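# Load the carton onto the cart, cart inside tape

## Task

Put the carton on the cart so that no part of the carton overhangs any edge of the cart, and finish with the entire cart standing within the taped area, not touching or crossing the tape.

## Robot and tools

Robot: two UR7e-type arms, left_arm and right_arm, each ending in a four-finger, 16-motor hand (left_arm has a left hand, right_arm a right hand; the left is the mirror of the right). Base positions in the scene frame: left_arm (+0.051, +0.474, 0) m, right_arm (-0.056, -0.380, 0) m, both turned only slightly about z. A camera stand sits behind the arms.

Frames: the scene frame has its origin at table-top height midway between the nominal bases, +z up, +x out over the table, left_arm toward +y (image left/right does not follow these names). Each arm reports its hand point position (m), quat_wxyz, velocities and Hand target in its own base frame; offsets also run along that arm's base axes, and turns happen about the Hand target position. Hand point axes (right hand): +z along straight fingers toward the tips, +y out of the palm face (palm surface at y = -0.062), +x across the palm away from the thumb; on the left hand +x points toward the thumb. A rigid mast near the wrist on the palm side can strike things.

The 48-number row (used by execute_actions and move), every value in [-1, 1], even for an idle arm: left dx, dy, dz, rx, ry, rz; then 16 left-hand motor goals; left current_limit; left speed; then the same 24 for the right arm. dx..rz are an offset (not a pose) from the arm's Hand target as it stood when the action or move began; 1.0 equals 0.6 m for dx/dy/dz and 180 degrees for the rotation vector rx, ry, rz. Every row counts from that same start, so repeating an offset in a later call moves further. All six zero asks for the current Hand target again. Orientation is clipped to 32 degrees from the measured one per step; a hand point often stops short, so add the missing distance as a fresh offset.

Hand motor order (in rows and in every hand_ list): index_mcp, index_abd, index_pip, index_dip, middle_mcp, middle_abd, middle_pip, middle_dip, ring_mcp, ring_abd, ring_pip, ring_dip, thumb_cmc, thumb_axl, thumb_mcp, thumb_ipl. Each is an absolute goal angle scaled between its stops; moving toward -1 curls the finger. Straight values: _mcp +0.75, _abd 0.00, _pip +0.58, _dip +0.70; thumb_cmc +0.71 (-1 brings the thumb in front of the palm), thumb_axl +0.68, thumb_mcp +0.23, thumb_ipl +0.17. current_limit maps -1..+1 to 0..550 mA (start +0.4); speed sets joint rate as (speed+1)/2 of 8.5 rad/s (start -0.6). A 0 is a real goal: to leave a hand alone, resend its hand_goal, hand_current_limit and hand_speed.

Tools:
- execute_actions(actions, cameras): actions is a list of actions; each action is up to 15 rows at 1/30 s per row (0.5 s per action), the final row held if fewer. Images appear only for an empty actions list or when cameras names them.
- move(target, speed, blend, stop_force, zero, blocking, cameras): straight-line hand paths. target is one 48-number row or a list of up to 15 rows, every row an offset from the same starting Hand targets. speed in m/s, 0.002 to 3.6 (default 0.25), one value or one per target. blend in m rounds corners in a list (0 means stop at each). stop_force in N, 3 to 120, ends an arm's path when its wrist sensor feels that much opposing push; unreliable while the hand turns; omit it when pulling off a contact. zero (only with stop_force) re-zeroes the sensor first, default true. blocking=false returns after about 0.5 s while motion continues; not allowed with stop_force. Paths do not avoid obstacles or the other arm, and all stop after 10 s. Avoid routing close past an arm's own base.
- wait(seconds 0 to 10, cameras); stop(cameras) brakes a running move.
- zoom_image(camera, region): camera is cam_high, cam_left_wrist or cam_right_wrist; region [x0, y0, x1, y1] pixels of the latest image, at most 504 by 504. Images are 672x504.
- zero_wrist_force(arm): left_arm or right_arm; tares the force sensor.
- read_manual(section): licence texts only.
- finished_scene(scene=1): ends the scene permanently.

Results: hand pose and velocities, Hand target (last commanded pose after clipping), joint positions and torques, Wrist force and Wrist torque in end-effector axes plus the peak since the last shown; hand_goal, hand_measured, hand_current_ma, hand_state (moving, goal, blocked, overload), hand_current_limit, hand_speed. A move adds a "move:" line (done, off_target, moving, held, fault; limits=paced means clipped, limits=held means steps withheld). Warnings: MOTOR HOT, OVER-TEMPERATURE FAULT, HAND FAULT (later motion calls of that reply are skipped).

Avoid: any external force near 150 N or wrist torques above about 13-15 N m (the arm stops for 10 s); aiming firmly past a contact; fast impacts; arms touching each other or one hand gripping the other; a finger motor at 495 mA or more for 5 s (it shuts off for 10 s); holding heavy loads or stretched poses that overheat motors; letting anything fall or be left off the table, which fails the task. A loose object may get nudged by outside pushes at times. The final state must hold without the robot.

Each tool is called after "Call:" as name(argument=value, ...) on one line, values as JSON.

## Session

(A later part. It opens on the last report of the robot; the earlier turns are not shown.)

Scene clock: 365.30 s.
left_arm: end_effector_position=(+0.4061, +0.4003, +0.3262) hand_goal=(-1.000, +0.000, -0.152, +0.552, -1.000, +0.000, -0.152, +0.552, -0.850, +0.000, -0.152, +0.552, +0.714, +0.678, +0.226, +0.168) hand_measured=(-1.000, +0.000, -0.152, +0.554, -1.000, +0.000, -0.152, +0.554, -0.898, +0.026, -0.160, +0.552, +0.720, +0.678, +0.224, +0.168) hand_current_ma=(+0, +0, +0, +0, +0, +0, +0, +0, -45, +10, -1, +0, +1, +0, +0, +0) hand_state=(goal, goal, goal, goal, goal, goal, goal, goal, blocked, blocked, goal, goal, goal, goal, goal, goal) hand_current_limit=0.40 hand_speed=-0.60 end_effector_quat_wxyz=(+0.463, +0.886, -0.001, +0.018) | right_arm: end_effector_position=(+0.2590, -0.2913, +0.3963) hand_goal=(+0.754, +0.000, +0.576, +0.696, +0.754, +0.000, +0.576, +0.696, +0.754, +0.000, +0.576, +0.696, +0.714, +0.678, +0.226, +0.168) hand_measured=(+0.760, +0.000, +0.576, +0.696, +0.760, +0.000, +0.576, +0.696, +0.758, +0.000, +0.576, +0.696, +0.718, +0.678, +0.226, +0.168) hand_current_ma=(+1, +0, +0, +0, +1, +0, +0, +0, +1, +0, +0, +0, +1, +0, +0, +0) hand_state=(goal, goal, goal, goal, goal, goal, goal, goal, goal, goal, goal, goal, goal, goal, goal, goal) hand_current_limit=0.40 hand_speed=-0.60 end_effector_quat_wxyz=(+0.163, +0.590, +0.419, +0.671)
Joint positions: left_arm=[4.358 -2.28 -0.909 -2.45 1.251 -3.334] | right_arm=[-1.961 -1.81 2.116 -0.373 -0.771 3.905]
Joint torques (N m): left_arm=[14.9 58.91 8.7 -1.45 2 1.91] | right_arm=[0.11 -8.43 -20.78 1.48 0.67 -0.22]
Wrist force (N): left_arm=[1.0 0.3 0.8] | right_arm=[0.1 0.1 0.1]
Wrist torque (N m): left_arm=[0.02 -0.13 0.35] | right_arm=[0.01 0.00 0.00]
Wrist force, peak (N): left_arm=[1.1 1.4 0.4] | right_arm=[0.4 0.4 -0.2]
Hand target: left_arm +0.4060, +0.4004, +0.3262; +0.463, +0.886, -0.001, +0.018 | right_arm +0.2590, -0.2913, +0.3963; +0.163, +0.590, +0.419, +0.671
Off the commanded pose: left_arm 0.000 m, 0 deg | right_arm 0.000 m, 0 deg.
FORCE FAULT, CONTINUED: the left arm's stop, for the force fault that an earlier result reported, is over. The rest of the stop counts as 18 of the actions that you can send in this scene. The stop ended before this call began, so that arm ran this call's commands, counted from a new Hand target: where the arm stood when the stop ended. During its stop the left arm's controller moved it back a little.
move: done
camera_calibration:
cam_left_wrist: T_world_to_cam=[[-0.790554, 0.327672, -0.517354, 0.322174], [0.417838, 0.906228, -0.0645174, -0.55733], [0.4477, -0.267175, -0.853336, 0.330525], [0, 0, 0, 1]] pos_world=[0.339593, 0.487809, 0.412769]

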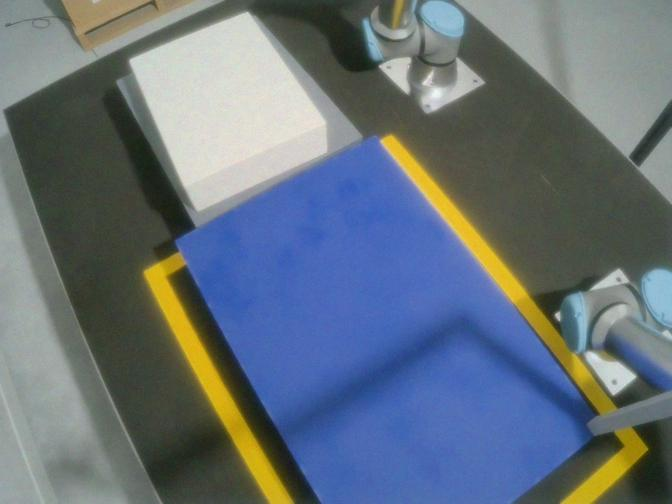

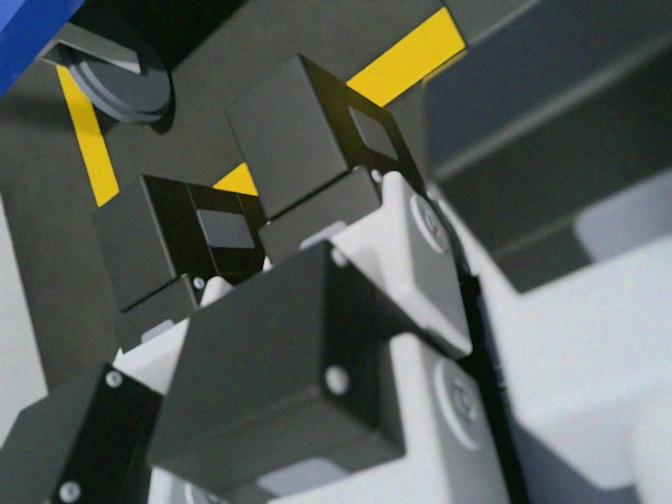

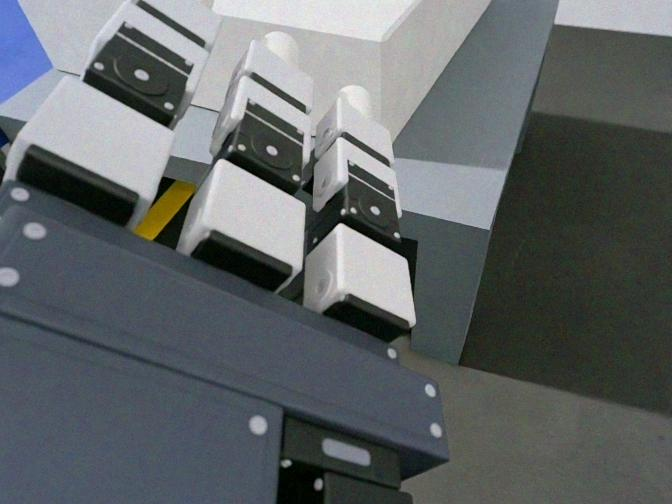

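Call:
move(target=[[-0.093,-0.25,-0.01,0,0,0,-1,0,-0.153,0.551,-1,0,-0.153,0.551,-0.85,0,-0.153,0.551,0.714,0.678,0.226,0.168,0.4,-0.6,0,0,0,0,0,0,0.754,0,0.576,0.696,0.754,0,0.576,0.696,0.754,0,0.576,0.696,0.714,0.678,0.226,0.168,0.4,-0.6],[0.157,-0.3,-0.03,0,0,0,-1,0,-0.153,0.551,-1,0,-0.153,0.551,-0.85,0,-0.153,0.551,0.714,0.678,0.226,0.168,0.4,-0.6,0,0,0,0,0,0,0.754,0,0.576,0.696,0.754,0,0.576,0.696,0.754,0,0.576,0.696,0.714,0.678,0.226,0.168,0.4,-0.6]], speed=0.08, blend=[0.02,0], cameras=["all"])

Scene clock: 380.90 s.
left_arm: end_effector_position=(+0.5001, +0.2204, +0.3082) hand_goal=(-1.000, +0.000, -0.152, +0.552, -1.000, +0.000, -0.152, +0.552, -0.850, +0.000, -0.152, +0.552, +0.714, +0.678, +0.226, +0.168) hand_measured=(-1.000, +0.000, -0.152, +0.554, -1.000, +0.000, -0.152, +0.554, -0.898, +0.026, -0.160, +0.552, +0.720, +0.678, +0.224, +0.168) hand_current_ma=(+0, +0, +0, +0, +0, +0, +0, +0, -45, +10, -1, +0, +1, +0, +0, +0) hand_state=(goal, goal, goal, goal, goal, goal, goal, goal, blocked, blocked, goal, goal, goal, goal, goal, goal) hand_current_limit=0.40 hand_speed=-0.60 end_effector_quat_wxyz=(+0.463, +0.886, -0.001, +0.018) | right_arm: end_effector_position=(+0.2590, -0.2913, +0.3963) hand_goal=(+0.754, +0.000, +0.576, +0.696, +0.754, +0.000, +0.576, +0.696, +0.754, +0.000, +0.576, +0.696, +0.714, +0.678, +0.226, +0.168) hand_measured=(+0.760, +0.000, +0.576, +0.696, +0.760, +0.000, +0.576, +0.696, +0.758, +0.000, +0.576, +0.696, +0.718, +0.678, +0.226, +0.168) hand_current_ma=(+1, +0, +0, +0, +1, +0, +0, +0, +1, +0, +0, +0, +1, +0, +0, +0) hand_state=(goal, goal, goal, goal, goal, goal, goal, goal, goal, goal, goal, goal, goal, goal, goal, goal) hand_current_limit=0.40 hand_speed=-0.60 end_effector_quat_wxyz=(+0.163, +0.590, +0.419, +0.671)
Joint positions: left_arm=[4.116 -2.054 -1.331 -2.187 1.062 -3.5] | right_arm=[-1.961 -1.81 2.116 -0.373 -0.771 3.905]
Joint torques (N m): left_arm=[-13.31 28.41 32.06 1.37 -3.68 -2.03] | right_arm=[0.06 -8.01 -21.52 2 0.91 -0.19]
Wrist force (N): left_arm=[1.1 0.5 0.8] | right_arm=[0.1 0.3 -0.2]
Wrist torque (N m): left_arm=[0.05 -0.11 0.42] | right_arm=[0.05 0.00 0.02]
Wrist force, peak (N): left_arm=[1.5 0.8 0.5] | right_arm=[0.4 0.3 0.3]
Hand target: left_arm +0.5002, +0.2204, +0.3082; +0.463, +0.886, -0.001, +0.018 | right_arm +0.2590, -0.2913, +0.3963; +0.163, +0.590, +0.419, +0.671
Off the commanded pose: left_arm 0.000 m, 0 deg | right_arm 0.000 m, 0 deg.
move: done
camera_calibration:
cam_left_wrist: T_world_to_cam=[[-0.790547, 0.327727, -0.517329, 0.446092], [0.417838, 0.906235, -0.064413, -0.434782], [0.447712, -0.267081, -0.853359, 0.224992], [0, 0, 0, 1]] pos_world=[0.433593, 0.307909, 0.39477]

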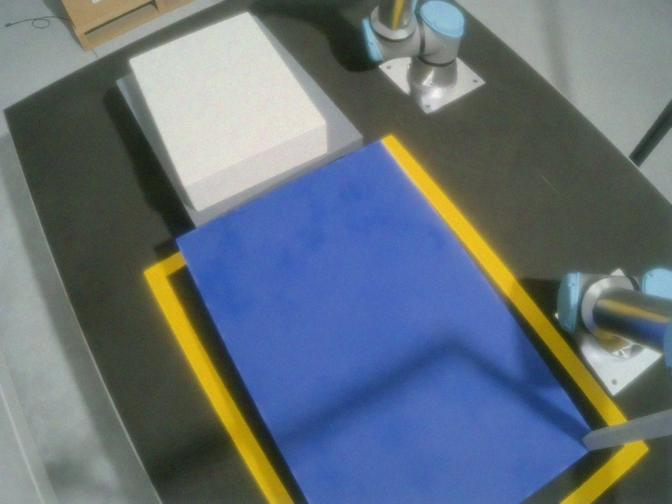

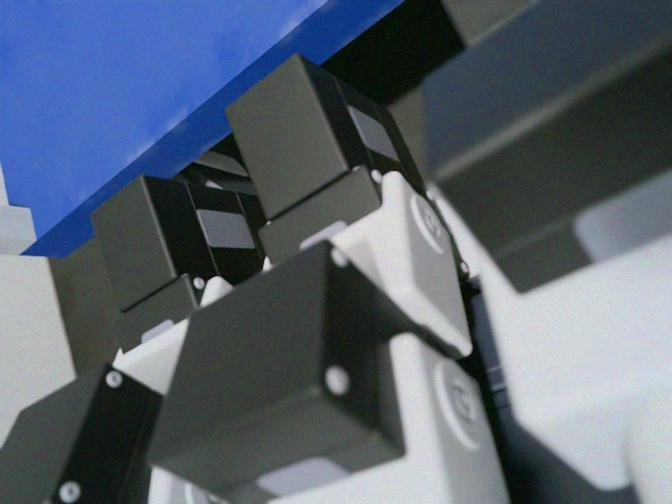

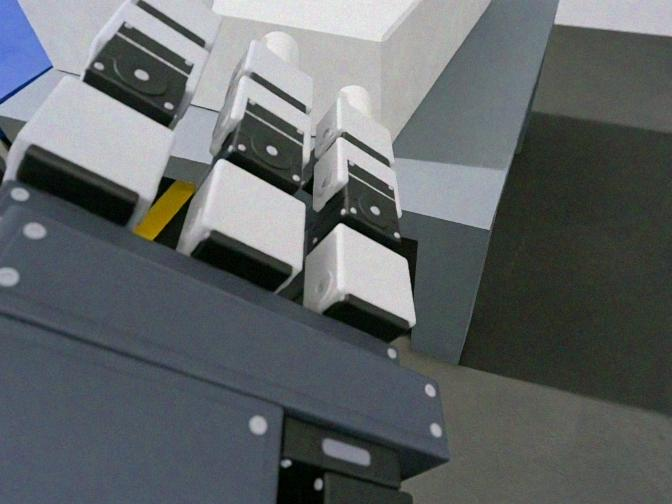

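Call:
move(target=[0.067,-0.017,-0.143,0,0,0,-1,0,-0.153,0.551,-1,0,-0.153,0.551,-0.85,0,-0.153,0.551,0.714,0.678,0.226,0.168,0.4,-0.6,0,0,0,0,0,0,0.754,0,0.576,0.696,0.754,0,0.576,0.696,0.754,0,0.576,0.696,0.714,0.678,0.226,0.168,0.4,-0.6], speed=0.08, stop_force=15)

Call:
move(target=[0,-0.28,0,0,0,0,-1,0,-0.153,0.551,-1,0,-0.153,0.551,-0.85,0,-0.153,0.551,0.714,0.678,0.226,0.168,0.4,-0.6,0,0,0,0,0,0,0.754,0,0.576,0.696,0.754,0,0.576,0.696,0.754,0,0.576,0.696,0.714,0.678,0.226,0.168,0.4,-0.6], speed=0.03, stop_force=20, cameras=["all"])

Scene clock: 400.43 s.
left_arm: end_effector_position=(+0.5404, +0.2102, +0.2224) hand_goal=(-1.000, +0.000, -0.152, +0.552, -1.000, +0.000, -0.152, +0.552, -0.850, +0.000, -0.152, +0.552, +0.714, +0.678, +0.226, +0.168) hand_measured=(-1.000, +0.000, -0.152, +0.554, -1.000, +0.000, -0.152, +0.554, -0.898, +0.026, -0.160, +0.552, +0.720, +0.678, +0.224, +0.168) hand_current_ma=(+0, +0, +0, +0, +0, +0, +0, +0, -45, +10, -1, +0, +1, +0, +0, +0) hand_state=(goal, goal, goal, goal, goal, goal, goal, goal, blocked, blocked, goal, goal, goal, goal, goal, goal) hand_current_limit=0.40 hand_speed=-0.60 end_effector_quat_wxyz=(+0.463, +0.886, -0.001, +0.018) | right_arm: end_effector_position=(+0.2590, -0.2913, +0.3963) hand_goal=(+0.754, +0.000, +0.576, +0.696, +0.754, +0.000, +0.576, +0.696, +0.754, +0.000, +0.576, +0.696, +0.714, +0.678, +0.226, +0.168) hand_measured=(+0.760, +0.000, +0.576, +0.696, +0.760, +0.000, +0.576, +0.696, +0.758, +0.000, +0.576, +0.696, +0.718, +0.678, +0.226, +0.168) hand_current_ma=(+1, +0, +0, +0, +1, +0, +0, +0, +1, +0, +0, +0, +1, +0, +0, +0) hand_state=(goal, goal, goal, goal, goal, goal, goal, goal, goal, goal, goal, goal, goal, goal, goal, goal) hand_current_limit=0.40 hand_speed=-0.60 end_effector_quat_wxyz=(+0.163, +0.590, +0.419, +0.671)
Joint positions: left_arm=[4.056 -2.171 -1.381 -1.997 1.018 -3.545] | right_arm=[-1.961 -1.81 2.116 -0.373 -0.771 3.905]
Joint torques (N m): left_arm=[-12.54 31.55 7.96 1.89 -3.68 -2.13] | right_arm=[0.3 -8.22 -22.69 1.83 0.74 -0.03]
Wrist force (N): left_arm=[0.8 0.6 0.5] | right_arm=[0.3 0.1 0.0]
Wrist torque (N m): left_arm=[0.08 -0.08 0.41] | right_arm=[0.02 -0.03 0.02]
Wrist force, peak (N): left_arm=[1.1 0.8 0.5] | right_arm=[0.6 0.1 -0.1]
Hand target: left_arm +0.5404, +0.2102, +0.2224; +0.463, +0.886, -0.001, +0.018 | right_arm +0.2590, -0.2913, +0.3963; +0.163, +0.590, +0.419, +0.671
Off the commanded pose: left_arm 0.000 m, 0 deg | right_arm 0.000 m, 0 deg.
move: done

Scene clock: 404.53 s.
left_arm: end_effector_position=(+0.5403, +0.1236, +0.2224) hand_goal=(-1.000, +0.000, -0.152, +0.552, -1.000, +0.000, -0.152, +0.552, -0.850, +0.000, -0.152, +0.552, +0.714, +0.678, +0.226, +0.168) hand_measured=(-1.000, +0.000, -0.152, +0.554, -1.000, +0.000, -0.152, +0.554, -0.928, +0.026, -0.154, +0.554, +0.720, +0.678, +0.224, +0.168) hand_current_ma=(+0, +0, +0, +0, +0, +0, +0, +0, -111, +10, +0, +0, +1, +0, +0, +0) hand_state=(goal, goal, goal, goal, goal, goal, goal, goal, blocked, blocked, goal, goal, goal, goal, goal, goal) hand_current_limit=0.40 hand_speed=-0.60 end_effector_quat_wxyz=(+0.463, +0.886, -0.001, +0.018) | right_arm: end_effector_position=(+0.2590, -0.2913, +0.3963) hand_goal=(+0.754, +0.000, +0.576, +0.696, +0.754, +0.000, +0.576, +0.696, +0.754, +0.000, +0.576, +0.696, +0.714, +0.678, +0.226, +0.168) hand_measured=(+0.760, +0.000, +0.576, +0.696, +0.760, +0.000, +0.576, +0.696, +0.758, +0.000, +0.576, +0.696, +0.718, +0.678, +0.226, +0.168) hand_current_ma=(+1, +0, +0, +0, +1, +0, +0, +0, +1, +0, +0, +0, +1, +0, +0, +0) hand_state=(goal, goal, goal, goal, goal, goal, goal, goal, goal, goal, goal, goal, goal, goal, goal, goal) hand_current_limit=0.40 hand_speed=-0.60 end_effector_quat_wxyz=(+0.163, +0.590, +0.419, +0.671)
Joint positions: left_arm=[3.969 -2.051 -1.582 -1.876 0.954 -3.617] | right_arm=[-1.961 -1.81 2.116 -0.373 -0.771 3.905]
Joint torques (N m): left_arm=[12.77 28.22 29.93 -1.23 1.55 1.35] | right_arm=[-0.89 -8.93 -21.39 1.77 0.86 -0.19]
Wrist force (N): left_arm=[1.1 -1.4 -2.5] | right_arm=[0.0 -0.3 0.0]
Wrist torque (N m): left_arm=[0.16 -0.37 0.60] | right_arm=[-0.03 0.00 -0.01]
Wrist force, peak (N): left_arm=[-6.1 -7.6 -18.1] | right_arm=[0.5 0.3 -0.1]
Hand target: left_arm +0.5403, +0.1236, +0.2224; +0.463, +0.886, -0.001, +0.018 (not the last commanded pose) | right_arm +0.2590, -0.2913, +0.3963; +0.163, +0.590, +0.419, +0.671
Off the commanded pose: left_arm 0.081 m, 0 deg | right_arm 0.000 m, 0 deg.
move: contact (left_arm)
camera_calibration:
cam_left_wrist: T_world_to_cam=[[-0.790574, 0.327832, -0.517222, 0.465167], [0.417915, 0.906201, -0.064403, -0.369414], [0.447594, -0.26707, -0.853425, 0.107996], [0, 0, 0, 1]] pos_world=[0.473794, 0.211109, 0.30897]

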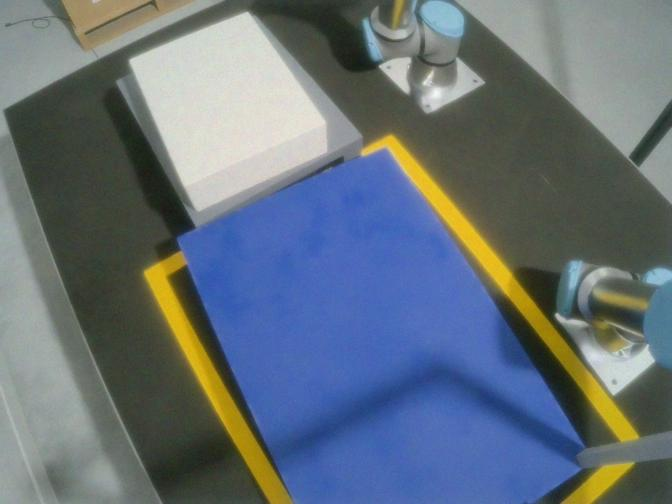

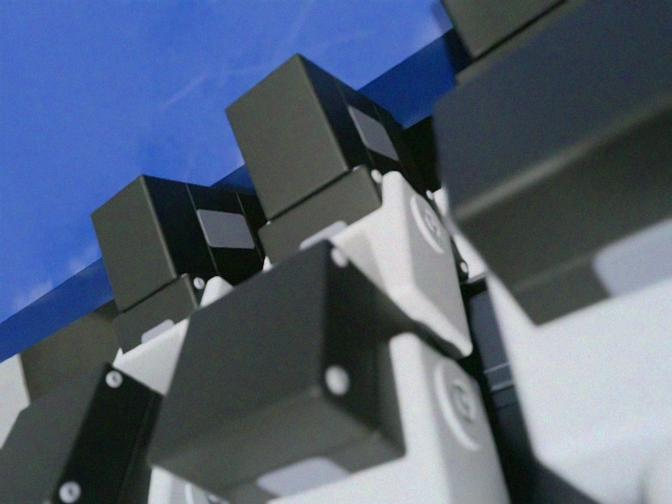

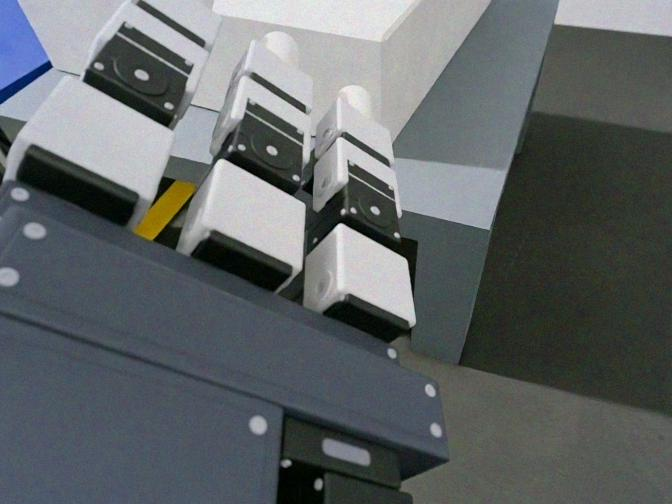

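Call:
move(target=[-0.067,0.067,-0.017,0.083,0,0,-1,0,-0.153,0.551,-1,0,-0.153,0.551,-0.85,0,-0.153,0.551,0.714,0.678,0.226,0.168,0.4,-0.6,0,0,0,0,0,0,0.754,0,0.576,0.696,0.754,0,0.576,0.696,0.754,0,0.576,0.696,0.714,0.678,0.226,0.168,0.4,-0.6], speed=0.08)

Call:
move(target=[0,-0.28,0,0,0,0,-1,0,-0.153,0.551,-1,0,-0.153,0.551,-0.85,0,-0.153,0.551,0.714,0.678,0.226,0.168,0.4,-0.6,0,0,0,0,0,0,0.754,0,0.576,0.696,0.754,0,0.576,0.696,0.754,0,0.576,0.696,0.714,0.678,0.226,0.168,0.4,-0.6], speed=0.03, stop_force=35, cameras=["all"])

Scene clock: 435.73 s.
left_arm: end_effector_position=(+0.5002, +0.1637, +0.2122) hand_goal=(-1.000, +0.000, -0.152, +0.552, -1.000, +0.000, -0.152, +0.552, -0.850, +0.000, -0.152, +0.552, +0.714, +0.678, +0.226, +0.168) hand_measured=(-1.000, +0.000, -0.152, +0.554, -1.000, +0.000, -0.152, +0.554, -0.912, +0.026, -0.166, +0.548, +0.720, +0.678, +0.224, +0.168) hand_current_ma=(+0, +0, +0, +0, +0, +0, +0, +0, -70, +10, -4, +0, +1, +0, +0, +0) hand_state=(goal, goal, goal, goal, goal, goal, goal, goal, blocked, blocked, goal, goal, goal, goal, goal, goal) hand_current_limit=0.40 hand_speed=-0.60 end_effector_quat_wxyz=(+0.344, +0.939, -0.003, +0.018) | right_arm: end_effector_position=(+0.2590, -0.2913, +0.3963) hand_goal=(+0.754, +0.000, +0.576, +0.696, +0.754, +0.000, +0.576, +0.696, +0.754, +0.000, +0.576, +0.696, +0.714, +0.678, +0.226, +0.168) hand_measured=(+0.760, +0.000, +0.576, +0.696, +0.760, +0.000, +0.576, +0.696, +0.758, +0.000, +0.576, +0.696, +0.718, +0.678, +0.226, +0.168) hand_current_ma=(+1, +0, +0, +0, +1, +0, +0, +0, +1, +0, +0, +0, +1, +0, +0, +0) hand_state=(goal, goal, goal, goal, goal, goal, goal, goal, goal, goal, goal, goal, goal, goal, goal, goal) hand_current_limit=0.40 hand_speed=-0.60 end_effector_quat_wxyz=(+0.163, +0.590, +0.419, +0.671)
Joint positions: left_arm=[4.038 -1.94 -1.661 -1.679 1.129 -3.679] | right_arm=[-1.961 -1.81 2.116 -0.373 -0.771 3.905]
Joint torques (N m): left_arm=[15.12 44.79 8.76 2.87 1.89 -1.99] | right_arm=[-0.59 -8.11 -22.83 1.98 0.7 -0.14]
Wrist force (N): left_arm=[0.9 1.1 0.2] | right_arm=[0.0 0.3 0.0]
Wrist torque (N m): left_arm=[0.24 -0.09 0.38] | right_arm=[0.04 0.01 0.00]
Wrist force, peak (N): left_arm=[1.2 -1.5 -2.7] | right_arm=[0.4 0.4 0.1]
Hand target: left_arm +0.5001, +0.1638, +0.2122; +0.344, +0.939, -0.003, +0.018 | right_arm +0.2590, -0.2913, +0.3963; +0.163, +0.590, +0.419, +0.671
Off the commanded pose: left_arm 0.000 m, 0 deg | right_arm 0.000 m, 0 deg.
move: done

Scene clock: 438.57 s.
left_arm: end_effector_position=(+0.5001, +0.1165, +0.2122) hand_goal=(-1.000, +0.000, -0.152, +0.552, -1.000, +0.000, -0.152, +0.552, -0.850, +0.000, -0.152, +0.552, +0.714, +0.678, +0.226, +0.168) hand_measured=(-1.000, +0.000, -0.152, +0.554, -1.000, +0.000, -0.152, +0.554, -0.964, +0.028, -0.144, +0.558, +0.720, +0.678, +0.224, +0.168) hand_current_ma=(+0, +0, +0, +0, +0, +0, +0, +0, -234, +11, +2, +1, +1, +0, +0, +0) hand_state=(goal, goal, goal, goal, goal, goal, goal, goal, blocked, blocked, goal, goal, goal, goal, goal, goal) hand_current_limit=0.40 hand_speed=-0.60 end_effector_quat_wxyz=(+0.344, +0.939, -0.003, +0.017) | right_arm: end_effector_position=(+0.2590, -0.2913, +0.3963) hand_goal=(+0.754, +0.000, +0.576, +0.696, +0.754, +0.000, +0.576, +0.696, +0.754, +0.000, +0.576, +0.696, +0.714, +0.678, +0.226, +0.168) hand_measured=(+0.760, +0.000, +0.576, +0.696, +0.760, +0.000, +0.576, +0.696, +0.758, +0.000, +0.576, +0.696, +0.718, +0.678, +0.226, +0.168) hand_current_ma=(+1, +0, +0, +0, +1, +0, +0, +0, +1, +0, +0, +0, +1, +0, +0, +0) hand_state=(goal, goal, goal, goal, goal, goal, goal, goal, goal, goal, goal, goal, goal, goal, goal, goal) hand_current_limit=0.40 hand_speed=-0.60 end_effector_quat_wxyz=(+0.163, +0.590, +0.419, +0.671)
Joint positions: left_arm=[3.985 -1.878 -1.753 -1.626 1.101 -3.729] | right_arm=[-1.961 -1.81 2.116 -0.373 -0.771 3.905]
Joint torques (N m): left_arm=[10.1 21.03 28.75 -1.32 0.53 1.32] | right_arm=[-0.43 -8.47 -23.91 1.84 0.72 -0.06]
Wrist force (N): left_arm=[-1.3 -5.0 -7.5] | right_arm=[0.4 0.0 -0.1]
Wrist torque (N m): left_arm=[0.48 -0.65 0.79] | right_arm=[0.01 -0.05 0.03]
Wrist force, peak (N): left_arm=[-9.4 -31.3 -24.2] | right_arm=[0.4 0.3 0.0]
Hand target: left_arm +0.5001, +0.1165, +0.2122; +0.344, +0.939, -0.003, +0.017 (not the last commanded pose) | right_arm +0.2590, -0.2913, +0.3963; +0.163, +0.590, +0.419, +0.671
Off the commanded pose: left_arm 0.121 m, 0 deg | right_arm 0.000 m, 0 deg.
move: contact (left_arm)
camera_calibration:
cam_left_wrist: T_world_to_cam=[[-0.790487, 0.450292, -0.415171, 0.394443], [0.418072, 0.892073, 0.171526, -0.395374], [0.4476, -0.0379825, -0.893427, 0.0971909], [0, 0, 0, 1]] pos_world=[0.433594, 0.17878, 0.318411]

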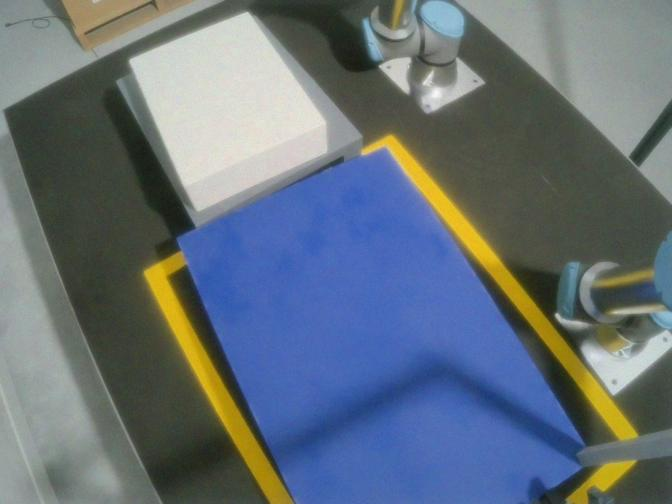

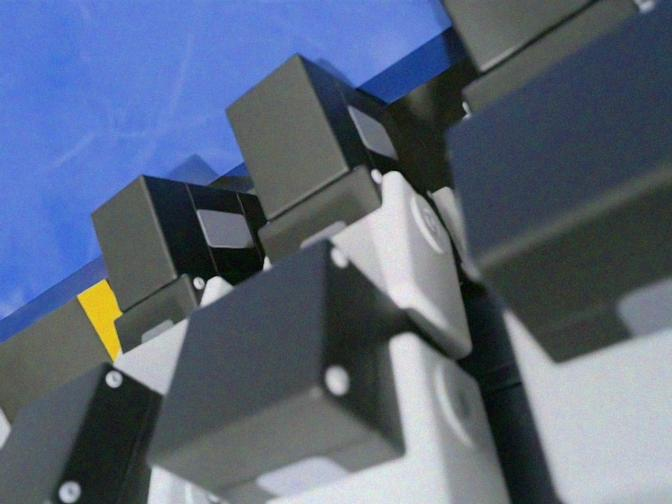

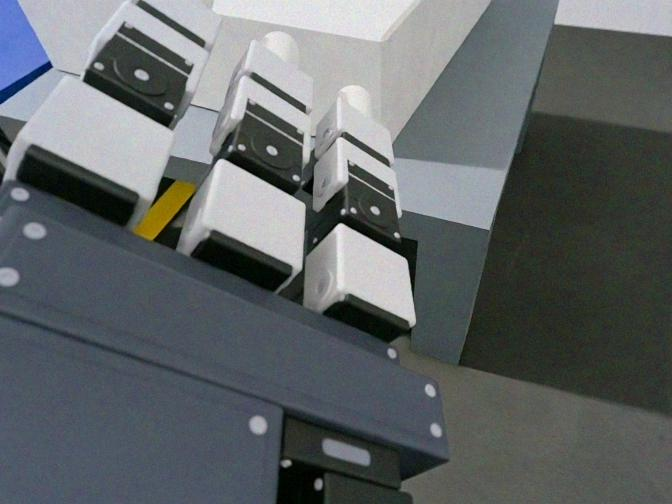

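Call:
move(target=[[0,0.05,0,0,0,0,-1,0,-0.153,0.551,-1,0,-0.153,0.551,-0.85,0,-0.153,0.551,0.714,0.678,0.226,0.168,0.4,-0.6,0,0,0,0,0,0,0.754,0,0.576,0.696,0.754,0,0.576,0.696,0.754,0,0.576,0.696,0.714,0.678,0.226,0.168,0.4,-0.6],[0.02,0.05,0.155,0,0,0,-1,0,-0.153,0.551,-1,0,-0.153,0.551,-0.85,0,-0.153,0.551,0.714,0.678,0.226,0.168,0.4,-0.6,0,0,0,0,0,0,0.754,0,0.576,0.696,0.754,0,0.576,0.696,0.754,0,0.576,0.696,0.714,0.678,0.226,0.168,0.4,-0.6],[0.02,-0.09,0.155,0,0,0,-1,0,-0.153,0.551,-1,0,-0.153,0.551,-0.85,0,-0.153,0.551,0.714,0.678,0.226,0.168,0.4,-0.6,0,0,0,0,0,0,0.754,0,0.576,0.696,0.754,0,0.576,0.696,0.754,0,0.576,0.696,0.714,0.678,0.226,0.168,0.4,-0.6]], speed=0.08, blend=[0.01,0.02,0])

Call:
move(target=[-0.3,0,0,0,0,0,-1,0,-0.153,0.551,-1,0,-0.153,0.551,-0.85,0,-0.153,0.551,0.714,0.678,0.226,0.168,0.4,-0.6,0,0,0,0,0,0,0.754,0,0.576,0.696,0.754,0,0.576,0.696,0.754,0,0.576,0.696,0.714,0.678,0.226,0.168,0.4,-0.6], speed=0.03, stop_force=20, cameras=["all"])

Scene clock: 454.60 s.
left_arm: end_effector_position=(+0.5121, +0.0627, +0.3052) hand_goal=(-1.000, +0.000, -0.152, +0.552, -1.000, +0.000, -0.152, +0.552, -0.850, +0.000, -0.152, +0.552, +0.714, +0.678, +0.226, +0.168) hand_measured=(-1.000, +0.000, -0.152, +0.554, -1.000, +0.000, -0.152, +0.554, -0.906, +0.028, -0.168, +0.546, +0.720, +0.678, +0.224, +0.168) hand_current_ma=(+0, +0, +0, +0, +0, +0, +0, +0, -58, +11, -5, -1, +1, +0, +0, +0) hand_state=(goal, goal, goal, goal, goal, goal, goal, goal, blocked, blocked, goal, goal, goal, goal, goal, goal) hand_current_limit=0.40 hand_speed=-0.60 end_effector_quat_wxyz=(+0.344, +0.939, -0.003, +0.017) | right_arm: end_effector_position=(+0.2590, -0.2913, +0.3963) hand_goal=(+0.754, +0.000, +0.576, +0.696, +0.754, +0.000, +0.576, +0.696, +0.754, +0.000, +0.576, +0.696, +0.714, +0.678, +0.226, +0.168) hand_measured=(+0.760, +0.000, +0.576, +0.696, +0.760, +0.000, +0.576, +0.696, +0.758, +0.000, +0.576, +0.696, +0.718, +0.678, +0.226, +0.168) hand_current_ma=(+1, +0, +0, +0, +1, +0, +0, +0, +1, +0, +0, +0, +1, +0, +0, +0) hand_state=(goal, goal, goal, goal, goal, goal, goal, goal, goal, goal, goal, goal, goal, goal, goal, goal) hand_current_limit=0.40 hand_speed=-0.60 end_effector_quat_wxyz=(+0.163, +0.590, +0.419, +0.671)
Joint positions: left_arm=[3.901 -1.752 -1.668 -1.799 1.059 -3.811] | right_arm=[-1.961 -1.81 2.116 -0.373 -0.771 3.905]
Joint torques (N m): left_arm=[-13.34 38.35 10.15 3.09 -3.79 -2.06] | right_arm=[-0.39 -8.14 -23.74 1.89 0.81 -0.05]
Wrist force (N): left_arm=[1.2 2.0 0.0] | right_arm=[0.0 0.2 -0.1]
Wrist torque (N m): left_arm=[0.37 -0.14 0.40] | right_arm=[0.03 0.00 0.00]
Wrist force, peak (N): left_arm=[-1.4 -5.3 -7.6] | right_arm=[0.6 0.2 -0.1]
Hand target: left_arm +0.5121, +0.0625, +0.3052; +0.344, +0.939, -0.003, +0.017 | right_arm +0.2590, -0.2913, +0.3963; +0.163, +0.590, +0.419, +0.671
Off the commanded pose: left_arm 0.000 m, 0 deg | right_arm 0.000 m, 0 deg.
move: done

Scene clock: 461.60 s.
left_arm: end_effector_position=(+0.3321, +0.0625, +0.3052) hand_goal=(-1.000, +0.000, -0.152, +0.552, -1.000, +0.000, -0.152, +0.552, -0.850, +0.000, -0.152, +0.552, +0.714, +0.678, +0.226, +0.168) hand_measured=(-1.000, +0.000, -0.152, +0.554, -1.000, +0.000, -0.152, +0.554, -0.906, +0.028, -0.168, +0.546, +0.720, +0.678, +0.224, +0.168) hand_current_ma=(+0, +0, +0, +0, +0, +0, +0, +0, -58, +11, -5, -1, +1, +0, +0, +0) hand_state=(goal, goal, goal, goal, goal, goal, goal, goal, blocked, blocked, goal, goal, goal, goal, goal, goal) hand_current_limit=0.40 hand_speed=-0.60 end_effector_quat_wxyz=(+0.344, +0.939, -0.003, +0.017) | right_arm: end_effector_position=(+0.2590, -0.2913, +0.3963) hand_goal=(+0.754, +0.000, +0.576, +0.696, +0.754, +0.000, +0.576, +0.696, +0.754, +0.000, +0.576, +0.696, +0.714, +0.678, +0.226, +0.168) hand_measured=(+0.760, +0.000, +0.576, +0.696, +0.760, +0.000, +0.576, +0.696, +0.758, +0.000, +0.576, +0.696, +0.718, +0.678, +0.226, +0.168) hand_current_ma=(+1, +0, +0, +0, +1, +0, +0, +0, +1, +0, +0, +0, +1, +0, +0, +0) hand_state=(goal, goal, goal, goal, goal, goal, goal, goal, goal, goal, goal, goal, goal, goal, goal, goal) hand_current_limit=0.40 hand_speed=-0.60 end_effector_quat_wxyz=(+0.163, +0.590, +0.419, +0.671)
Joint positions: left_arm=[4.209 -1.399 -1.996 -1.943 1.225 -3.525] | right_arm=[-1.961 -1.81 2.116 -0.373 -0.771 3.905]
Joint torques (N m): left_arm=[13.85 22.29 9.01 -0.83 1.96 2.42] | right_arm=[-0.19 -9.16 -25.32 2.52 0.83 -0.24]
Wrist force (N): left_arm=[3.3 1.9 0.2] | right_arm=[0.2 0.1 0.0]
Wrist torque (N m): left_arm=[0.39 -0.43 0.20] | right_arm=[0.01 -0.01 0.02]
Wrist force, peak (N): left_arm=[8.6 3.1 2.2] | right_arm=[0.4 0.1 0.3]
Hand target: left_arm +0.3321, +0.0625, +0.3052; +0.344, +0.939, -0.003, +0.017 | right_arm +0.2590, -0.2913, +0.3963; +0.163, +0.590, +0.419, +0.671
Off the commanded pose: left_arm 0.000 m, 0 deg | right_arm 0.000 m, 0 deg.
move: done
camera_calibration:
cam_left_wrist: T_world_to_cam=[[-0.790487, 0.450292, -0.415171, 0.324567], [0.418072, 0.892073, 0.171526, -0.292918], [0.4476, -0.0379825, -0.893427, 0.253425], [0, 0, 0, 1]] pos_world=[0.265594, 0.12478, 0.411411]

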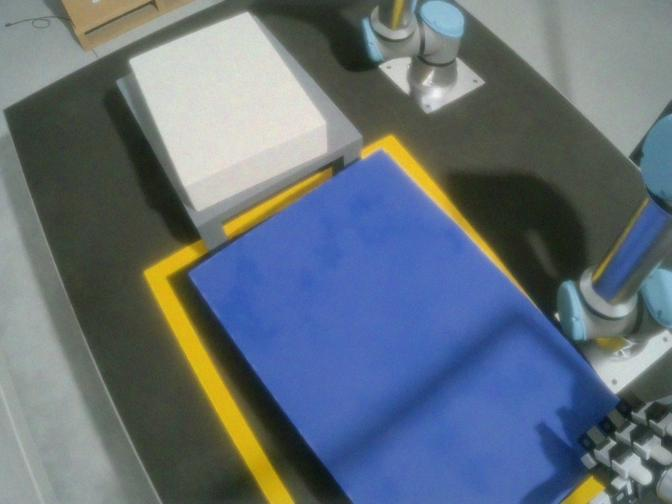

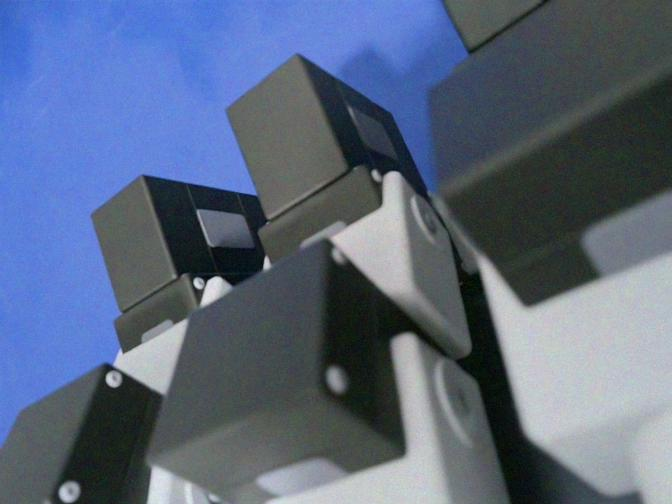

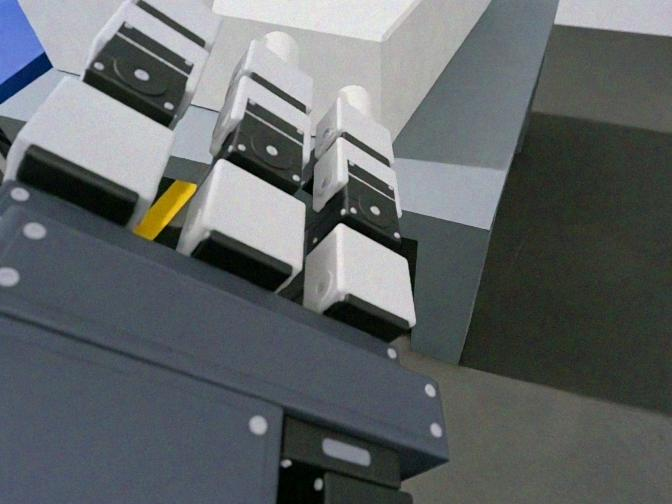

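Call:
move(target=[[0.23,0.0125,0.008,0,0,0,-1,0,-0.153,0.551,-1,0,-0.153,0.551,-0.85,0,-0.153,0.551,0.714,0.678,0.226,0.168,0.4,-0.6,0,0,0,0,0,0,0.754,0,0.576,0.696,0.754,0,0.576,0.696,0.754,0,0.576,0.696,0.714,0.678,0.226,0.168,0.4,-0.6],[0.23,0.2125,0.008,0.083,0,0,-1,0,-0.153,0.551,-1,0,-0.153,0.551,-0.85,0,-0.153,0.551,0.714,0.678,0.226,0.168,0.4,-0.6,0,0,0,0,0,0,0.754,0,0.576,0.696,0.754,0,0.576,0.696,0.754,0,0.576,0.696,0.714,0.678,0.226,0.168,0.4,-0.6],[0.23,0.2125,-0.167,0.083,0,0,-1,0,-0.153,0.551,-1,0,-0.153,0.551,-0.85,0,-0.153,0.551,0.714,0.678,0.226,0.168,0.4,-0.6,0,0,0,0,0,0,0.754,0,0.576,0.696,0.754,0,0.576,0.696,0.754,0,0.576,0.696,0.714,0.678,0.226,0.168,0.4,-0.6]], speed=0.1, blend=[0.03,0.02,0], cameras=["all"])

Scene clock: 516.70 s.
left_arm: end_effector_position=(+0.4700, +0.1901, +0.2051) hand_goal=(-1.000, +0.000, -0.152, +0.552, -1.000, +0.000, -0.152, +0.552, -0.850, +0.000, -0.152, +0.552, +0.714, +0.678, +0.226, +0.168) hand_measured=(-0.998, +0.000, -0.152, +0.554, -0.998, +0.000, -0.152, +0.554, -0.906, +0.028, -0.168, +0.546, +0.720, +0.678, +0.224, +0.168) hand_current_ma=(+0, +0, +0, +0, +0, +0, +0, +0, -58, +11, -5, -1, +1, +0, +0, +0) hand_state=(goal, goal, goal, goal, goal, goal, goal, goal, blocked, blocked, goal, goal, goal, goal, goal, goal) hand_current_limit=0.40 hand_speed=-0.60 end_effector_quat_wxyz=(+0.219, +0.976, -0.005, +0.017) | right_arm: end_effector_position=(+0.2590, -0.2913, +0.3963) hand_goal=(+0.754, +0.000, +0.576, +0.696, +0.754, +0.000, +0.576, +0.696, +0.754, +0.000, +0.576, +0.696, +0.714, +0.678, +0.226, +0.168) hand_measured=(+0.760, +0.000, +0.576, +0.696, +0.760, +0.000, +0.576, +0.696, +0.758, +0.000, +0.576, +0.696, +0.718, +0.678, +0.226, +0.168) hand_current_ma=(+1, +0, +0, +0, +1, +0, +0, +0, +1, +0, +0, +0, +1, +0, +0, +0) hand_state=(goal, goal, goal, goal, goal, goal, goal, goal, goal, goal, goal, goal, goal, goal, goal, goal) hand_current_limit=0.40 hand_speed=-0.60 end_effector_quat_wxyz=(+0.163, +0.590, +0.419, +0.671)
Joint positions: left_arm=[4.067 -1.827 -1.748 -1.481 1.285 -3.726] | right_arm=[-1.961 -1.81 2.116 -0.373 -0.771 3.905]
Joint torques (N m): left_arm=[7.28 20.66 8.18 3.58 -3.31 -1.57] | right_arm=[-0.56 -8.41 -23.61 2.09 1.01 -0.24]
Wrist force (N): left_arm=[0.7 2.0 -0.1] | right_arm=[0.0 -0.2 -0.1]
Wrist torque (N m): left_arm=[0.45 -0.05 0.33] | right_arm=[-0.02 0.01 -0.01]
Wrist force, peak (N): left_arm=[3.5 2.0 0.0] | right_arm=[0.1 0.3 0.4]
Hand target: left_arm +0.4701, +0.1900, +0.2050; +0.219, +0.976, -0.005, +0.017 | right_arm +0.2590, -0.2913, +0.3963; +0.163, +0.590, +0.419, +0.671
Off the commanded pose: left_arm 0.000 m, 0 deg | right_arm 0.000 m, 0 deg.
move: done
camera_calibration:
cam_left_wrist: T_world_to_cam=[[-0.79051, 0.542076, -0.285038, 0.290542], [0.418025, 0.817702, 0.395751, -0.478992], [0.447604, 0.193692, -0.873003, 0.0587859], [0, 0, 0, 1]] pos_world=[0.403594, 0.222791, 0.323698]

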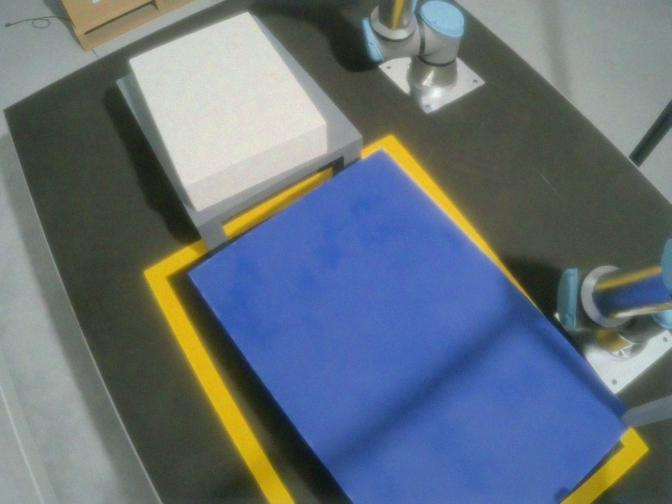

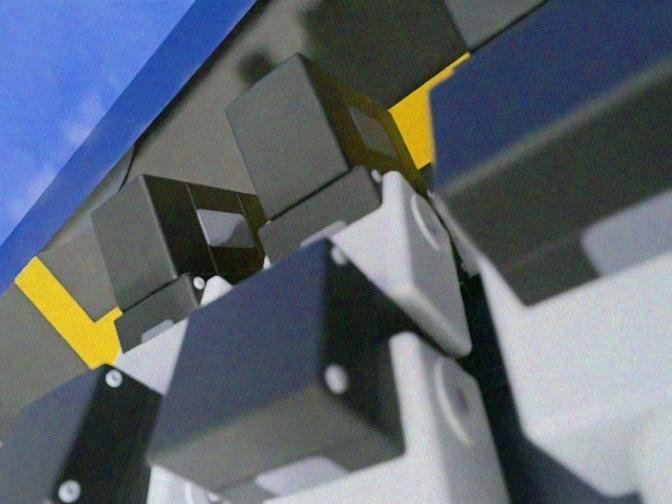

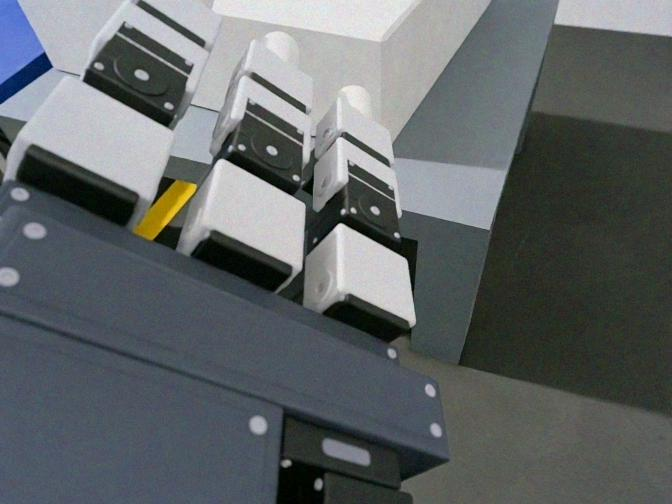

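Call:
move(target=[0,-0.25,0,0,0,0,-1,0,-0.153,0.551,-1,0,-0.153,0.551,-0.85,0,-0.153,0.551,0.714,0.678,0.226,0.168,0.4,-0.6,0,0,0,0,0,0,0.754,0,0.576,0.696,0.754,0,0.576,0.696,0.754,0,0.576,0.696,0.714,0.678,0.226,0.168,0.4,-0.6], speed=0.04, stop_force=20, cameras=["all"])

Scene clock: 525.17 s.
left_arm: end_effector_position=(+0.4700, +0.1028, +0.2050) hand_goal=(-1.000, +0.000, -0.152, +0.552, -1.000, +0.000, -0.152, +0.552, -0.850, +0.000, -0.152, +0.552, +0.714, +0.678, +0.226, +0.168) hand_measured=(-1.000, +0.000, -0.152, +0.554, -0.998, +0.000, -0.152, +0.554, -0.902, +0.028, -0.168, +0.546, +0.720, +0.678, +0.224, +0.168) hand_current_ma=(+0, +0, +0, +0, +0, +0, +0, +0, -52, +11, -5, -1, +1, +0, +0, +0) hand_state=(goal, goal, goal, goal, goal, goal, goal, goal, blocked, blocked, goal, goal, goal, goal, goal, goal) hand_current_limit=0.40 hand_speed=-0.60 end_effector_quat_wxyz=(+0.219, +0.976, -0.005, +0.017) | right_arm: end_effector_position=(+0.2590, -0.2913, +0.3963) hand_goal=(+0.754, +0.000, +0.576, +0.696, +0.754, +0.000, +0.576, +0.696, +0.754, +0.000, +0.576, +0.696, +0.714, +0.678, +0.226, +0.168) hand_measured=(+0.760, +0.000, +0.576, +0.696, +0.760, +0.000, +0.576, +0.696, +0.758, +0.000, +0.576, +0.696, +0.718, +0.678, +0.226, +0.168) hand_current_ma=(+1, +0, +0, +0, +1, +0, +0, +0, +1, +0, +0, +0, +1, +0, +0, +0) hand_state=(goal, goal, goal, goal, goal, goal, goal, goal, goal, goal, goal, goal, goal, goal, goal, goal) hand_current_limit=0.40 hand_speed=-0.60 end_effector_quat_wxyz=(+0.163, +0.590, +0.419, +0.671)
Joint positions: left_arm=[3.961 -1.712 -1.898 -1.414 1.251 -3.831] | right_arm=[-1.961 -1.81 2.116 -0.373 -0.771 3.905]
Joint torques (N m): left_arm=[9.52 10.3 25.13 0.36 2.02 2.84] | right_arm=[-0.04 -8.88 -24.67 2.34 1.18 -0.21]
Wrist force (N): left_arm=[4.3 -3.0 -12.8] | right_arm=[0.2 0.1 0.0]
Wrist torque (N m): left_arm=[0.84 0.32 0.23] | right_arm=[0.03 -0.02 0.02]
Wrist force, peak (N): left_arm=[8.3 -28.5 -21.1] | right_arm=[0.5 -0.1 -0.1]
Hand target: left_arm +0.4700, +0.1028, +0.2050; +0.219, +0.976, -0.005, +0.017 (not the last commanded pose) | right_arm +0.2590, -0.2913, +0.3963; +0.163, +0.590, +0.419, +0.671
Off the commanded pose: left_arm 0.063 m, 0 deg | right_arm 0.000 m, 0 deg.
move: contact (left_arm)
camera_calibration:
cam_left_wrist: T_world_to_cam=[[-0.790501, 0.54213, -0.28496, 0.337746], [0.41816, 0.817691, 0.395631, -0.407663], [0.447493, 0.193588, -0.873083, 0.0756728], [0, 0, 0, 1]] pos_world=[0.403594, 0.135591, 0.323597]

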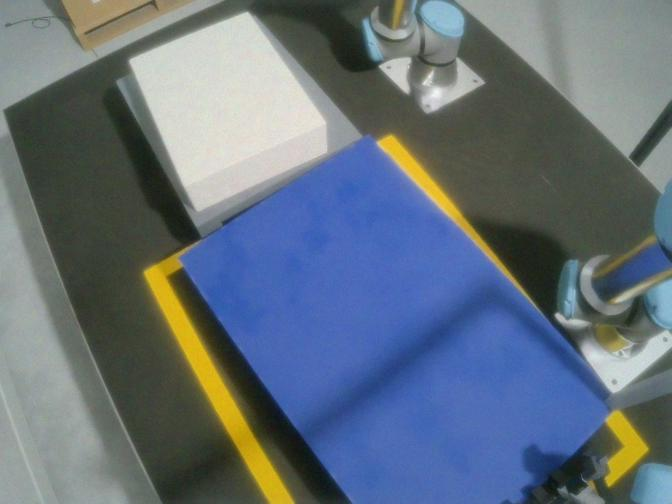

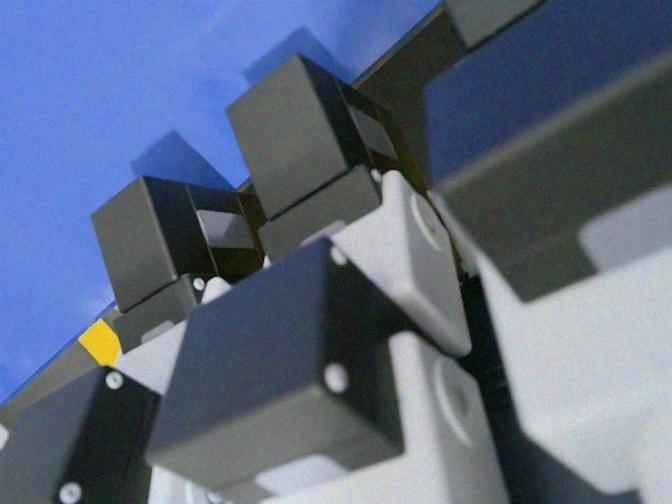

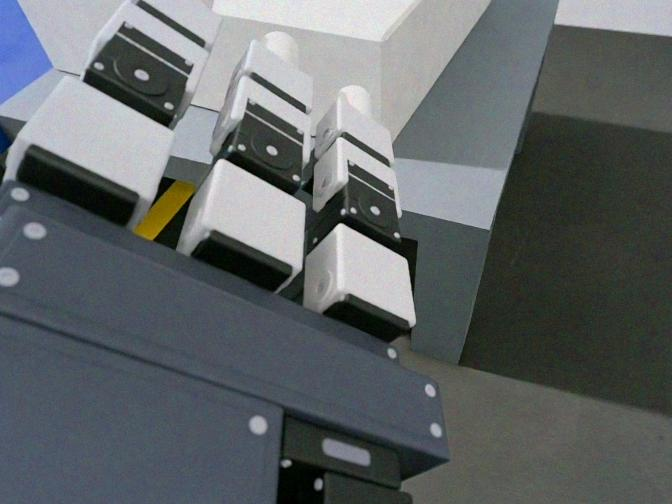

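Call:
move(target=[[0,0.04,0,0,0,0,-1,0,-0.153,0.551,-1,0,-0.153,0.551,-0.85,0,-0.153,0.551,0.714,0.678,0.226,0.168,0.4,-0.6,0,0,0,0,0,0,0.754,0,0.576,0.696,0.754,0,0.576,0.696,0.754,0,0.576,0.696,0.714,0.678,0.226,0.168,0.4,-0.6],[0.117,0.04,0,0,0,0,-1,0,-0.153,0.551,-1,0,-0.153,0.551,-0.85,0,-0.153,0.551,0.714,0.678,0.226,0.168,0.4,-0.6,0,0,0,0,0,0,0.754,0,0.576,0.696,0.754,0,0.576,0.696,0.754,0,0.576,0.696,0.714,0.678,0.226,0.168,0.4,-0.6]], speed=0.08, blend=[0.01,0])

Call:
move(target=[0,-0.2,0,0,0,0,-1,0,-0.153,0.551,-1,0,-0.153,0.551,-0.85,0,-0.153,0.551,0.714,0.678,0.226,0.168,0.4,-0.6,0,0,0,0,0,0,0.754,0,0.576,0.696,0.754,0,0.576,0.696,0.754,0,0.576,0.696,0.714,0.678,0.226,0.168,0.4,-0.6], speed=0.02, stop_force=35, cameras=["all"])

Scene clock: 538.97 s.
left_arm: end_effector_position=(+0.5401, +0.1268, +0.2050) hand_goal=(-1.000, +0.000, -0.152, +0.552, -1.000, +0.000, -0.152, +0.552, -0.850, +0.000, -0.152, +0.552, +0.714, +0.678, +0.226, +0.168) hand_measured=(-0.998, +0.000, -0.152, +0.554, -0.998, +0.000, -0.152, +0.554, -0.902, +0.028, -0.168, +0.546, +0.720, +0.678, +0.222, +0.168) hand_current_ma=(+0, +0, +0, +0, +0, +0, +0, +0, -52, +11, -5, -1, +1, +0, +0, +0) hand_state=(goal, goal, goal, goal, goal, goal, goal, goal, blocked, blocked, goal, goal, goal, goal, goal, goal) hand_current_limit=0.40 hand_speed=-0.60 end_effector_quat_wxyz=(+0.219, +0.976, -0.005, +0.017) | right_arm: end_effector_position=(+0.2590, -0.2913, +0.3963) hand_goal=(+0.754, +0.000, +0.576, +0.696, +0.754, +0.000, +0.576, +0.696, +0.754, +0.000, +0.576, +0.696, +0.714, +0.678, +0.226, +0.168) hand_measured=(+0.760, +0.000, +0.576, +0.696, +0.760, +0.000, +0.576, +0.696, +0.758, +0.000, +0.576, +0.696, +0.718, +0.678, +0.226, +0.168) hand_current_ma=(+1, +0, +0, +0, +1, +0, +0, +0, +1, +0, +0, +0, +1, +0, +0, +0) hand_state=(goal, goal, goal, goal, goal, goal, goal, goal, goal, goal, goal, goal, goal, goal, goal, goal) hand_current_limit=0.40 hand_speed=-0.60 end_effector_quat_wxyz=(+0.163, +0.590, +0.419, +0.671)
Joint positions: left_arm=[3.901 -1.875 -1.697 -1.432 1.233 -3.892] | right_arm=[-1.961 -1.81 2.116 -0.373 -0.771 3.905]
Joint torques (N m): left_arm=[-12.38 22.37 31.79 -0.34 -3.75 -2.06] | right_arm=[0.07 -9 -26.03 2.2 1.1 -0.11]
Wrist force (N): left_arm=[0.8 1.8 -1.3] | right_arm=[0.1 0.3 -0.2]
Wrist torque (N m): left_arm=[0.54 -0.13 0.36] | right_arm=[0.05 0.00 0.01]
Wrist force, peak (N): left_arm=[4.4 -3.0 -13.2] | right_arm=[0.2 0.6 -0.1]
Hand target: left_arm +0.5402, +0.1268, +0.2050; +0.219, +0.976, -0.005, +0.017 | right_arm +0.2590, -0.2913, +0.3963; +0.163, +0.590, +0.419, +0.671
Off the commanded pose: left_arm 0.000 m, 0 deg | right_arm 0.000 m, 0 deg.
move: done

Scene clock: 541.23 s.
left_arm: end_effector_position=(+0.5403, +0.1067, +0.2050) hand_goal=(-1.000, +0.000, -0.152, +0.552, -1.000, +0.000, -0.152, +0.552, -0.850, +0.000, -0.152, +0.552, +0.714, +0.678, +0.226, +0.168) hand_measured=(-1.000, +0.000, -0.152, +0.554, -0.998, +0.000, -0.152, +0.554, -0.900, +0.028, -0.168, +0.546, +0.720, +0.678, +0.222, +0.168) hand_current_ma=(+0, +0, +0, +0, +0, +0, +0, +0, -48, +11, -5, -1, +1, +0, +0, +0) hand_state=(goal, goal, goal, goal, goal, goal, goal, goal, blocked, blocked, goal, goal, goal, goal, goal, goal) hand_current_limit=0.40 hand_speed=-0.60 end_effector_quat_wxyz=(+0.219, +0.976, -0.005, +0.017) | right_arm: end_effector_position=(+0.2590, -0.2913, +0.3963) hand_goal=(+0.754, +0.000, +0.576, +0.696, +0.754, +0.000, +0.576, +0.696, +0.754, +0.000, +0.576, +0.696, +0.714, +0.678, +0.226, +0.168) hand_measured=(+0.760, +0.000, +0.576, +0.696, +0.760, +0.000, +0.576, +0.696, +0.758, +0.000, +0.576, +0.696, +0.718, +0.678, +0.226, +0.168) hand_current_ma=(+1, +0, +0, +0, +1, +0, +0, +0, +1, +0, +0, +0, +1, +0, +0, +0) hand_state=(goal, goal, goal, goal, goal, goal, goal, goal, goal, goal, goal, goal, goal, goal, goal, goal) hand_current_limit=0.40 hand_speed=-0.60 end_effector_quat_wxyz=(+0.163, +0.590, +0.419, +0.671)
Joint positions: left_arm=[3.875 -1.854 -1.729 -1.413 1.226 -3.919] | right_arm=[-1.961 -1.81 2.116 -0.373 -0.771 3.905]
Joint torques (N m): left_arm=[1.27 16.17 20.11 -4.5 1.51 3.9] | right_arm=[0.02 -8.63 -24.88 2.32 1 -0.23]
Wrist force (N): left_arm=[9.6 -15.8 -21.7] | right_arm=[0.1 0.0 -0.2]
Wrist torque (N m): left_arm=[1.10 0.47 0.11] | right_arm=[0.02 -0.01 0.01]
Wrist force, peak (N): left_arm=[11.9 -30.6 -25.6] | right_arm=[0.1 0.5 -0.1]
Hand target: left_arm +0.5403, +0.1067, +0.2050; +0.219, +0.976, -0.005, +0.017 (not the last commanded pose) | right_arm +0.2590, -0.2913, +0.3963; +0.163, +0.590, +0.419, +0.671
Off the commanded pose: left_arm 0.100 m, 0 deg | right_arm 0.000 m, 0 deg.
move: contact (left_arm)
camera_calibration:
cam_left_wrist: T_world_to_cam=[[-0.790466, 0.542184, -0.284956, 0.391154], [0.418043, 0.817587, 0.39597, -0.440165], [0.447665, 0.193877, -0.87293, 0.043353], [0, 0, 0, 1]] pos_world=[0.473794, 0.13939, 0.323598]

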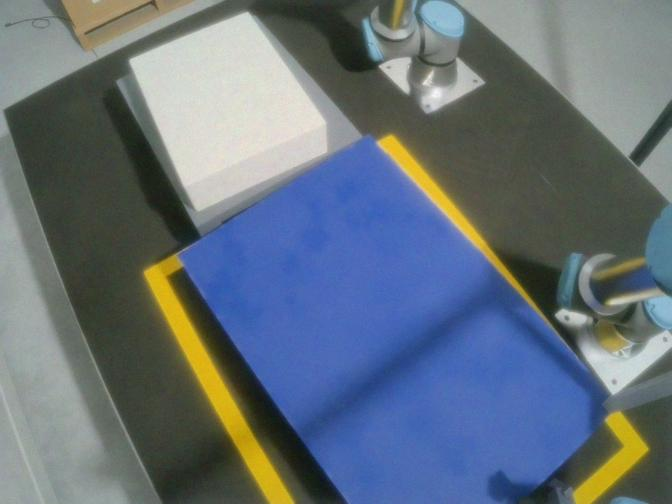

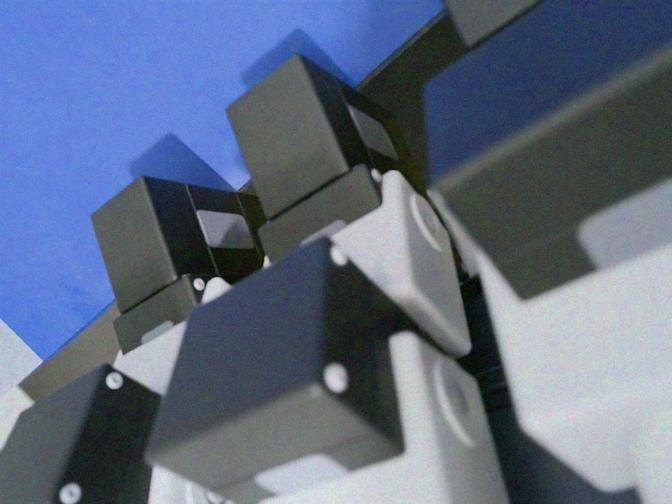

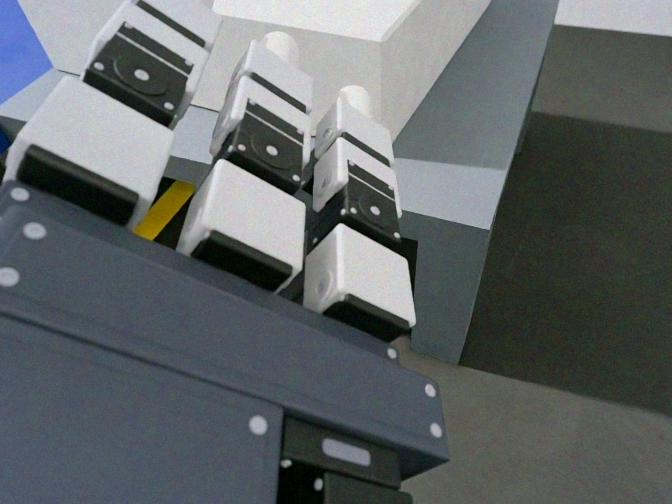

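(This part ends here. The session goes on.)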